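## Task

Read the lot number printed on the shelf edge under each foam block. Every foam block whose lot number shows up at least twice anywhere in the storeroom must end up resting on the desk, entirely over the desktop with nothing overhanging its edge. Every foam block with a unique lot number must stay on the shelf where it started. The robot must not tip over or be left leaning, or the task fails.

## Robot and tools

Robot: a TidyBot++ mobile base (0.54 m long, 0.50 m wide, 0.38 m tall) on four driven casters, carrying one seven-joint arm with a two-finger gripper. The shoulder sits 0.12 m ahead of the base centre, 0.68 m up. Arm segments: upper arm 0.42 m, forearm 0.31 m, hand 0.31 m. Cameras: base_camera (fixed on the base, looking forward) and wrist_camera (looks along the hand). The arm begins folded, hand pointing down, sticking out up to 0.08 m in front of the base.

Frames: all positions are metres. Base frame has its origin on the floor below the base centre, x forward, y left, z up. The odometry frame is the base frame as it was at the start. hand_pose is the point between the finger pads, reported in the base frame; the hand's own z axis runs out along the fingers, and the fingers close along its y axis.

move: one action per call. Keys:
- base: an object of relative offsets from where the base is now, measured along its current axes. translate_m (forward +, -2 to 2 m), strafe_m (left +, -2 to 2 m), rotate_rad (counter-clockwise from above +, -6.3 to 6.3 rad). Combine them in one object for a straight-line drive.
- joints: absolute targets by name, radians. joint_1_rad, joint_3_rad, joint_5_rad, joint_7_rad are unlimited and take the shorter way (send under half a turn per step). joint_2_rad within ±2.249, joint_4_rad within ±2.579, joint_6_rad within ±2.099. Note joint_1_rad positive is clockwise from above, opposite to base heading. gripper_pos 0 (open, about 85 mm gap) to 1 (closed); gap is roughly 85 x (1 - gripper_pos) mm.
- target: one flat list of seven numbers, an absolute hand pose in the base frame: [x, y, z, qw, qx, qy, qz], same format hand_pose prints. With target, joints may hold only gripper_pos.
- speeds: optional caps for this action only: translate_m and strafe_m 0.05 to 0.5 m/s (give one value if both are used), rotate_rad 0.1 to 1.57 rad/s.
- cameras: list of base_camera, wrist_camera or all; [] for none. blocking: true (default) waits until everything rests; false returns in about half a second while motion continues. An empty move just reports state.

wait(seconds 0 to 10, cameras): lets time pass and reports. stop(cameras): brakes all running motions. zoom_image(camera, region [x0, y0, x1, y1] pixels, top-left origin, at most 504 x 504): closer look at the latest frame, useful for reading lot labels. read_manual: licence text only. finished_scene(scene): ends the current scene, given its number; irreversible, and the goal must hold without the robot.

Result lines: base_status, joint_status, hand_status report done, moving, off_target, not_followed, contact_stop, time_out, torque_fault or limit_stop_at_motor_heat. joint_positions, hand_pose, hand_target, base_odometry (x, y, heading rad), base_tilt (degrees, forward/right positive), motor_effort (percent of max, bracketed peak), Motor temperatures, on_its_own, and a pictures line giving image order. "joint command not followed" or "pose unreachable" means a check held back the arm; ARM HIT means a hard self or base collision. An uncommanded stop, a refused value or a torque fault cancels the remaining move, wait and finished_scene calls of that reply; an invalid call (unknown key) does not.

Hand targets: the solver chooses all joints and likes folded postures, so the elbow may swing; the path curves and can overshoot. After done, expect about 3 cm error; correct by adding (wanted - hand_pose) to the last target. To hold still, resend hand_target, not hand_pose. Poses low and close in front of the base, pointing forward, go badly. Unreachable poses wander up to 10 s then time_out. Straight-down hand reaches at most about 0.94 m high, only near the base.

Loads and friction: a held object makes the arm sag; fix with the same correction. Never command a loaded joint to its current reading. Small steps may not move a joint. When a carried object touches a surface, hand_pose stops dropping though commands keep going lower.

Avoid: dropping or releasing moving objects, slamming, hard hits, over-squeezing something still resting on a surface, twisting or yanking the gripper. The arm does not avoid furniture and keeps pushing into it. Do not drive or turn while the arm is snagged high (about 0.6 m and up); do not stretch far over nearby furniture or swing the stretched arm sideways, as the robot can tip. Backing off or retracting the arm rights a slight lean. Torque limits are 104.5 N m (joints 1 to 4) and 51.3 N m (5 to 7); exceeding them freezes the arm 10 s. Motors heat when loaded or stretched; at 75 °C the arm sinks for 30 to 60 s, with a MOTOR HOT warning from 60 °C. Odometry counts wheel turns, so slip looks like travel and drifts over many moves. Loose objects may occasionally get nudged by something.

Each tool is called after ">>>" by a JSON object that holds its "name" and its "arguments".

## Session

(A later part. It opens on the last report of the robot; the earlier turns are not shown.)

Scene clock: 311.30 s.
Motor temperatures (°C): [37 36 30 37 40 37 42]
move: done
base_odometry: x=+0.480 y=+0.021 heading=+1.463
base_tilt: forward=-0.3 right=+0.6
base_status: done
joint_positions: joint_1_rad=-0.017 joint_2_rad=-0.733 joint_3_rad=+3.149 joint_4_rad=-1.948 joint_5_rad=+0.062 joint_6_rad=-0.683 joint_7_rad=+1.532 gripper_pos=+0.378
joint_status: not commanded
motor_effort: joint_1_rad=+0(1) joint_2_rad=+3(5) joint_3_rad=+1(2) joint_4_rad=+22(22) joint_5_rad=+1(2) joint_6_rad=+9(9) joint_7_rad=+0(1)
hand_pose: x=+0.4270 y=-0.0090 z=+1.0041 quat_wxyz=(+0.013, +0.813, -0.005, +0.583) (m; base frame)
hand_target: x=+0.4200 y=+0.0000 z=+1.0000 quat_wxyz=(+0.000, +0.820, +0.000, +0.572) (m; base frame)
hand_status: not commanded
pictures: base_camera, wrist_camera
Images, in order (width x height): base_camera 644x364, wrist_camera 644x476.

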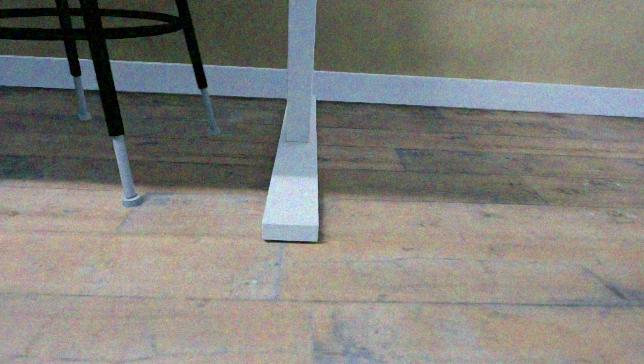

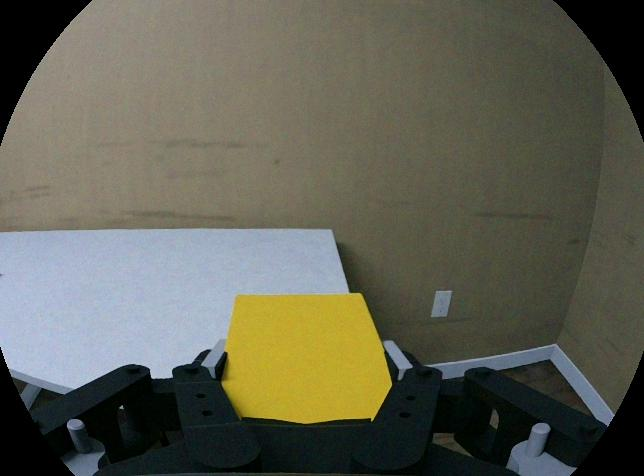

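>>> {"name": "move", "arguments": {"base": {"translate_m":0.06,"strafe_m":0.22}, "cameras": []}}

>>> {"name": "move", "arguments": {"target": [0.78, 0.0, 0.86, 0, 0.85, 0, 0.527], "cameras": ["wrist_camera"]}}

>>> {"name": "move", "arguments": {"target": [0.84, 0.0, 0.80, 0, 0.85, 0, 0.527], "cameras": ["wrist_camera"]}}

>>> {"name": "move", "arguments": {"target": [0.84, 0.0, 0.778, 0, 0.85, 0, 0.527], "cameras": []}}

>>> {"name": "move", "arguments": {"target": [0.84, 0.0, 0.76, 0, 0.85, 0, 0.527], "cameras": ["wrist_camera"]}}

Scene clock: 313.33 s.
Motor temperatures (°C): [37 36 30 37 40 37 42]
move: done
base_odometry: x=+0.267 y=+0.104 heading=+1.463
base_tilt: forward=-0.4 right=+0.6
base_status: done
joint_positions: joint_1_rad=-0.017 joint_2_rad=-0.733 joint_3_rad=+3.147 joint_4_rad=-1.948 joint_5_rad=+0.061 joint_6_rad=-0.683 joint_7_rad=+1.532 gripper_pos=+0.378
joint_status: not commanded
motor_effort: joint_1_rad=+0(1) joint_2_rad=+3(5) joint_3_rad=+1(3) joint_4_rad=+21(22) joint_5_rad=+1(2) joint_6_rad=+9(9) joint_7_rad=+0(1)
hand_pose: x=+0.4270 y=-0.0079 z=+1.0042 quat_wxyz=(+0.013, +0.813, -0.004, +0.583) (m; base frame)
hand_target: x=+0.4200 y=+0.0000 z=+1.0000 quat_wxyz=(+0.000, +0.820, +0.000, +0.572) (m; base frame)
hand_status: not commanded
pictures: none
No camera images: "cameras" was empty.

Scene clock: 315.57 s.
Motor temperatures (°C): [37 36 30 37 40 37 42]
move: done
base_odometry: x=+0.267 y=+0.104 heading=+1.463
base_tilt: forward=-0.3 right=+0.6
base_status: not commanded
joint_positions: joint_1_rad=-0.014 joint_2_rad=+0.179 joint_3_rad=+3.147 joint_4_rad=-1.700 joint_5_rad=+0.054 joint_6_rad=-0.210 joint_7_rad=+1.545 gripper_pos=+0.378
joint_status: not commanded
motor_effort: joint_1_rad=+0(1) joint_2_rad=-26(29) joint_3_rad=+0(1) joint_4_rad=+21(22) joint_5_rad=+1(1) joint_6_rad=+8(9) joint_7_rad=+0(1)
hand_pose: x=+0.7641 y=+0.0036 z=+0.8464 quat_wxyz=(+0.010, +0.865, +0.013, +0.502) (m; base frame)
hand_target: x=+0.7800 y=+0.0000 z=+0.8600 quat_wxyz=(+0.000, +0.850, +0.000, +0.527) (m; base frame)
hand_status: done (0.021 m and 3.8 deg from the pose sent, 0.381 m and 7.8 deg at the start)
pictures: wrist_camera
Images, in order (width x height): wrist_camera 644x476.

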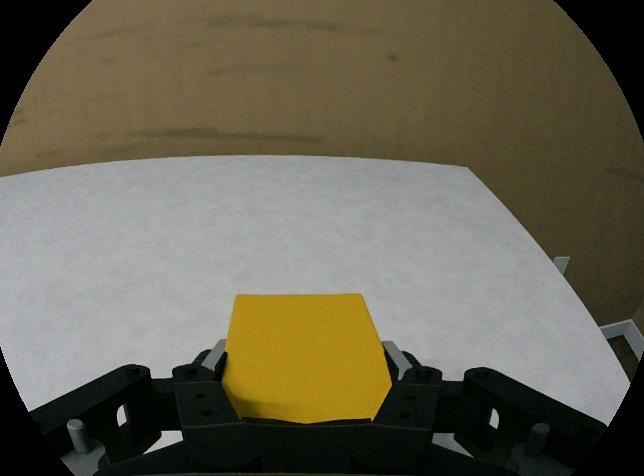

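Scene clock: 317.07 s.
Motor temperatures (°C): [37 36 30 37 40 37 42]
move: done
base_odometry: x=+0.267 y=+0.104 heading=+1.463
base_tilt: forward=-0.3 right=+0.6
base_status: not commanded
joint_positions: joint_1_rad=-0.012 joint_2_rad=+0.372 joint_3_rad=+3.147 joint_4_rad=-1.640 joint_5_rad=+0.054 joint_6_rad=-0.079 joint_7_rad=+1.545 gripper_pos=+0.378
joint_status: not commanded
motor_effort: joint_1_rad=-1(1) joint_2_rad=-33(36) joint_3_rad=+0(0) joint_4_rad=+20(22) joint_5_rad=+1(1) joint_6_rad=+7(9) joint_7_rad=+0(1)
hand_pose: x=+0.8263 y=+0.0048 z=+0.7849 quat_wxyz=(+0.008, +0.865, +0.014, +0.502) (m; base frame)
hand_target: x=+0.8400 y=+0.0000 z=+0.8000 quat_wxyz=(+0.000, +0.850, +0.000, +0.527) (m; base frame)
hand_status: done (0.021 m and 3.9 deg from the pose sent, 0.089 m and 3.8 deg at the start)
pictures: wrist_camera
Images, in order (width x height): wrist_camera 644x476.

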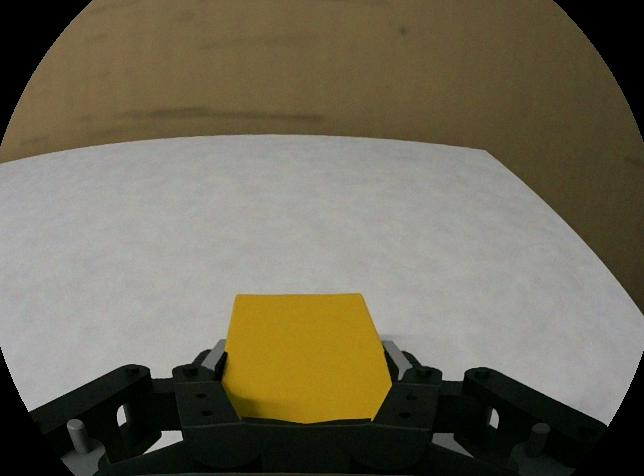

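Scene clock: 317.77 s.
Motor temperatures (°C): [37 36 30 37 40 37 42]
move: done
base_odometry: x=+0.267 y=+0.104 heading=+1.463
base_tilt: forward=-0.3 right=+0.6
base_status: not commanded
joint_positions: joint_1_rad=-0.011 joint_2_rad=+0.381 joint_3_rad=+3.147 joint_4_rad=-1.650 joint_5_rad=+0.054 joint_6_rad=-0.010 joint_7_rad=+1.545 gripper_pos=+0.378
joint_status: not commanded
motor_effort: joint_1_rad=+0(1) joint_2_rad=-33(34) joint_3_rad=+0(0) joint_4_rad=+20(21) joint_5_rad=+1(1) joint_6_rad=+7(9) joint_7_rad=+0(0)
hand_pose: x=+0.8347 y=+0.0060 z=+0.7917 quat_wxyz=(+0.007, +0.852, +0.015, +0.523) (m; base frame)
hand_target: x=+0.8400 y=+0.0000 z=+0.7780 quat_wxyz=(+0.000, +0.850, +0.000, +0.527) (m; base frame)
hand_status: done (0.016 m and 2.0 deg from the pose sent, 0.016 m and 3.9 deg at the start)
pictures: none
No camera images: "cameras" was empty.

Scene clock: 318.53 s.
Motor temperatures (°C): [37 36 30 37 40 37 42]
move: done
base_odometry: x=+0.267 y=+0.104 heading=+1.463
base_tilt: forward=-0.3 right=+0.6
base_status: not commanded
joint_positions: joint_1_rad=-0.011 joint_2_rad=+0.404 joint_3_rad=+3.147 joint_4_rad=-1.672 joint_5_rad=+0.054 joint_6_rad=+0.045 joint_7_rad=+1.545 gripper_pos=+0.378
joint_status: not commanded
motor_effort: joint_1_rad=+0(1) joint_2_rad=-33(35) joint_3_rad=+0(0) joint_4_rad=+20(21) joint_5_rad=+1(1) joint_6_rad=+8(9) joint_7_rad=+0(1)
hand_pose: x=+0.8385 y=+0.0070 z=+0.7788 quat_wxyz=(+0.006, +0.849, +0.016, +0.528) (m; base frame)
hand_target: x=+0.8400 y=+0.0000 z=+0.7600 quat_wxyz=(+0.000, +0.850, +0.000, +0.527) (m; base frame)
hand_status: done (0.020 m and 1.9 deg from the pose sent, 0.033 m and 2.0 deg at the start)
pictures: wrist_camera
Images, in order (width x height): wrist_camera 644x476.

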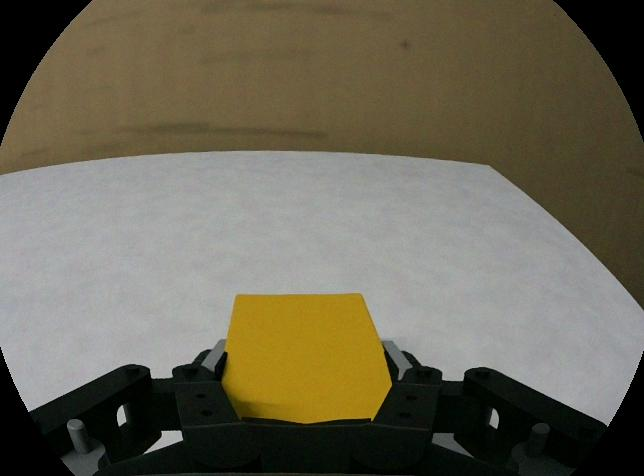

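>>> {"name": "move", "arguments": {"target": [0.84, 0.0, 0.748, 0, 0.85, 0, 0.527], "cameras": []}}

>>> {"name": "move", "arguments": {"target": [0.84, 0.0, 0.736, 0, 0.85, 0, 0.527], "cameras": []}}

>>> {"name": "move", "arguments": {"target": [0.84, 0.0, 0.725, 0, 0.85, 0, 0.527], "cameras": []}}

Scene clock: 319.43 s.
Motor temperatures (°C): [37 36 30 37 40 37 42]
move: done
base_odometry: x=+0.267 y=+0.104 heading=+1.463
base_tilt: forward=-0.3 right=+0.6
base_status: not commanded
joint_positions: joint_1_rad=-0.011 joint_2_rad=+0.418 joint_3_rad=+3.147 joint_4_rad=-1.689 joint_5_rad=+0.054 joint_6_rad=+0.082 joint_7_rad=+1.545 gripper_pos=+0.378
joint_status: not commanded
motor_effort: joint_1_rad=-1(1) joint_2_rad=-33(35) joint_3_rad=+0(0) joint_4_rad=+19(21) joint_5_rad=+1(1) joint_6_rad=+8(9) joint_7_rad=-1(1)
hand_pose: x=+0.8396 y=+0.0076 z=+0.7689 quat_wxyz=(+0.005, +0.848, +0.016, +0.529) (m; base frame)
hand_target: x=+0.8400 y=+0.0000 z=+0.7480 quat_wxyz=(+0.000, +0.850, +0.000, +0.527) (m; base frame)
hand_status: done (0.022 m and 2.0 deg from the pose sent, 0.032 m and 1.9 deg at the start)
pictures: none
No camera images: "cameras" was empty.

Scene clock: 320.03 s.
Motor temperatures (°C): [37 36 30 37 40 37 42]
move: done
base_odometry: x=+0.267 y=+0.104 heading=+1.463
base_tilt: forward=-0.3 right=+0.6
base_status: not commanded
joint_positions: joint_1_rad=-0.011 joint_2_rad=+0.423 joint_3_rad=+3.147 joint_4_rad=-1.705 joint_5_rad=+0.054 joint_6_rad=+0.120 joint_7_rad=+1.545 gripper_pos=+0.378
joint_status: not commanded
motor_effort: joint_1_rad=-1(1) joint_2_rad=-32(34) joint_3_rad=+0(1) joint_4_rad=+19(20) joint_5_rad=+1(1) joint_6_rad=+8(8) joint_7_rad=+0(1)
hand_pose: x=+0.8406 y=+0.0082 z=+0.7671 quat_wxyz=(+0.004, +0.844, +0.017, +0.537) (m; base frame)
hand_target: x=+0.8400 y=+0.0000 z=+0.7360 quat_wxyz=(+0.000, +0.850, +0.000, +0.527) (m; base frame)
hand_status: done (0.032 m and 2.4 deg from the pose sent, 0.034 m and 2.0 deg at the start)
pictures: none
No camera images: "cameras" was empty.

Scene clock: 320.63 s.
Motor temperatures (°C): [37 36 30 37 40 37 42]
move: off_target
base_odometry: x=+0.267 y=+0.104 heading=+1.463
base_tilt: forward=-0.3 right=+0.6
base_status: not commanded
joint_positions: joint_1_rad=-0.011 joint_2_rad=+0.430 joint_3_rad=+3.147 joint_4_rad=-1.717 joint_5_rad=+0.054 joint_6_rad=+0.156 joint_7_rad=+1.545 gripper_pos=+0.378
joint_status: not commanded
motor_effort: joint_1_rad=-1(1) joint_2_rad=-31(32) joint_3_rad=+0(1) joint_4_rad=+19(19) joint_5_rad=+1(1) joint_6_rad=+7(8) joint_7_rad=+0(1)
hand_pose: x=+0.8421 y=+0.0088 z=+0.7661 quat_wxyz=(+0.003, +0.839, +0.017, +0.544) (m; base frame)
hand_target: x=+0.8400 y=+0.0000 z=+0.7250 quat_wxyz=(+0.000, +0.850, +0.000, +0.527) (m; base frame)
hand_status: off_target (0.042 m and 3.1 deg from the pose sent, 0.043 m and 2.4 deg at the start)
pictures: none
No camera images: "cameras" was empty.

Contact.

>>> {"name": "move", "arguments": {"target": [0.84, 0.0, 0.745, 0, 0.85, 0, 0.527], "cameras": []}}

>>> {"name": "move", "arguments": {"joints": {"gripper_pos":0}, "cameras": []}}

>>> {"name": "move", "arguments": {"target": [0.70, 0.0, 0.86, 0, 0.86, 0, 0.51], "cameras": ["wrist_camera"]}}

>>> {"name": "move", "arguments": {"base": {"translate_m":-0.4}, "target": [0.45, 0.0, 0.98, 0, 0.80, 0, 0.60], "cameras": ["wrist_camera"]}}

Scene clock: 323.57 s.
Motor temperatures (°C): [37 36 30 37 40 37 42]
move: done
base_odometry: x=+0.267 y=+0.104 heading=+1.463
base_tilt: forward=-0.3 right=+0.6
base_status: not commanded
joint_positions: joint_1_rad=-0.011 joint_2_rad=+0.428 joint_3_rad=+3.147 joint_4_rad=-1.713 joint_5_rad=+0.054 joint_6_rad=+0.146 joint_7_rad=+1.545 gripper_pos=+0.378
joint_status: not commanded
motor_effort: joint_1_rad=+0(1) joint_2_rad=-32(33) joint_3_rad=+0(1) joint_4_rad=+18(19) joint_5_rad=+0(1) joint_6_rad=+6(8) joint_7_rad=+0(1)
hand_pose: x=+0.8420 y=+0.0087 z=+0.7666 quat_wxyz=(+0.003, +0.840, +0.017, +0.542) (m; base frame)
hand_target: x=+0.8400 y=+0.0000 z=+0.7450 quat_wxyz=(+0.000, +0.850, +0.000, +0.527) (m; base frame)
hand_status: done (0.023 m and 2.9 deg from the pose sent, 0.023 m and 3.1 deg at the start)
pictures: none
No camera images: "cameras" was empty.

Scene clock: 324.53 s.
Motor temperatures (°C): [37 36 30 37 40 37 42]
move: done
base_odometry: x=+0.267 y=+0.104 heading=+1.463
base_tilt: forward=-0.3 right=+0.6
base_status: not commanded
joint_positions: joint_1_rad=-0.011 joint_2_rad=+0.428 joint_3_rad=+3.147 joint_4_rad=-1.713 joint_5_rad=+0.054 joint_6_rad=+0.146 joint_7_rad=+1.545 gripper_pos=+0.000
joint_status: all done
motor_effort: joint_1_rad=-1(1) joint_2_rad=-34(34) joint_3_rad=+0(1) joint_4_rad=+19(20) joint_5_rad=+1(1) joint_6_rad=+8(9) joint_7_rad=+0(1)
hand_pose: x=+0.8420 y=+0.0086 z=+0.7666 quat_wxyz=(+0.003, +0.840, +0.017, +0.542) (m; base frame)
hand_target: x=+0.8400 y=+0.0000 z=+0.7450 quat_wxyz=(+0.000, +0.850, +0.000, +0.527) (m; base frame)
hand_status: not commanded
pictures: none
No camera images: "cameras" was empty.

Scene clock: 326.20 s.
Motor temperatures (°C): [37 36 30 37 40 37 42]
move: done
base_odometry: x=+0.267 y=+0.104 heading=+1.463
base_tilt: forward=-0.3 right=+0.6
base_status: not commanded
joint_positions: joint_1_rad=-0.011 joint_2_rad=+0.015 joint_3_rad=+3.147 joint_4_rad=-1.823 joint_5_rad=+0.048 joint_6_rad=-0.148 joint_7_rad=+1.551 gripper_pos=+0.000
joint_status: not commanded
motor_effort: joint_1_rad=-1(1) joint_2_rad=-21(36) joint_3_rad=+0(0) joint_4_rad=+22(22) joint_5_rad=+1(1) joint_6_rad=+8(9) joint_7_rad=+0(1)
hand_pose: x=+0.7135 y=+0.0027 z=+0.8940 quat_wxyz=(+0.009, +0.838, +0.012, +0.546) (m; base frame)
hand_target: x=+0.7000 y=+0.0000 z=+0.8600 quat_wxyz=(+0.000, +0.860, +0.000, +0.510) (m; base frame)
hand_status: done (0.037 m and 5.2 deg from the pose sent, 0.170 m and 4.8 deg at the start)
pictures: wrist_camera
Images, in order (width x height): wrist_camera 644x476.

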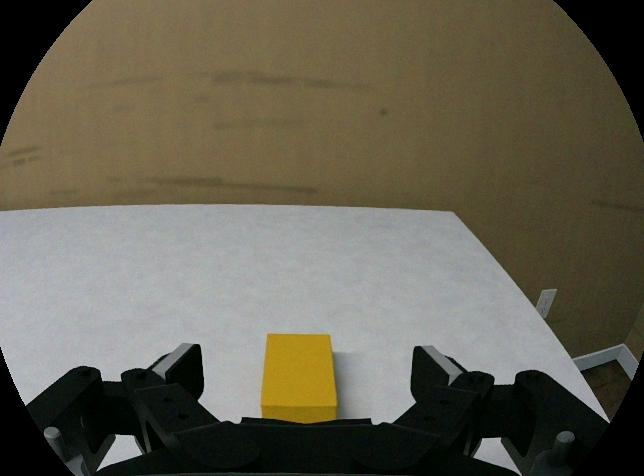

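Scene clock: 328.37 s.
Motor temperatures (°C): [37 36 30 37 40 37 42]
move: done
base_odometry: x=+0.224 y=-0.294 heading=+1.463
base_tilt: forward=-0.4 right=+0.6
base_status: done
joint_positions: joint_1_rad=-0.011 joint_2_rad=-0.707 joint_3_rad=+3.147 joint_4_rad=-2.036 joint_5_rad=+0.048 joint_6_rad=-0.449 joint_7_rad=+1.551 gripper_pos=+0.000
joint_status: not commanded
motor_effort: joint_1_rad=-1(1) joint_2_rad=+2(25) joint_3_rad=+1(1) joint_4_rad=+22(23) joint_5_rad=+1(1) joint_6_rad=+9(9) joint_7_rad=+0(1)
hand_pose: x=+0.4555 y=-0.0038 z=+1.0129 quat_wxyz=(+0.012, +0.776, +0.004, +0.630) (m; base frame)
hand_target: x=+0.4500 y=+0.0000 z=+0.9800 quat_wxyz=(+0.000, +0.800, +0.000, +0.600) (m; base frame)
hand_status: done (0.034 m and 4.6 deg from the pose sent, 0.277 m and 7.7 deg at the start)
pictures: wrist_camera
Images, in order (width x height): wrist_camera 644x476.

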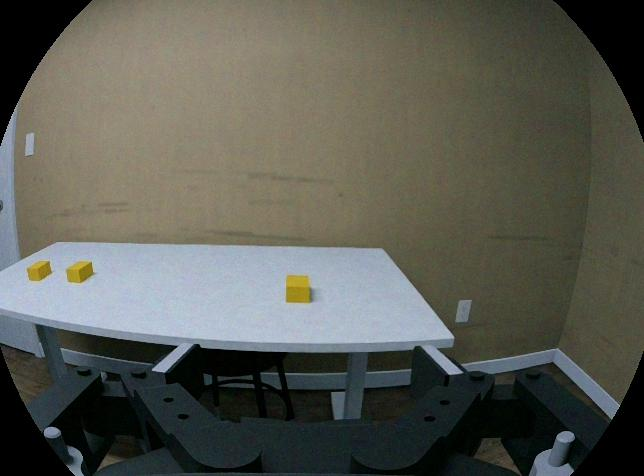

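All three blocks are on the desk.

>>> {"name": "finished_scene", "arguments": {"scene": 2}}

The scene is finished: the task was done.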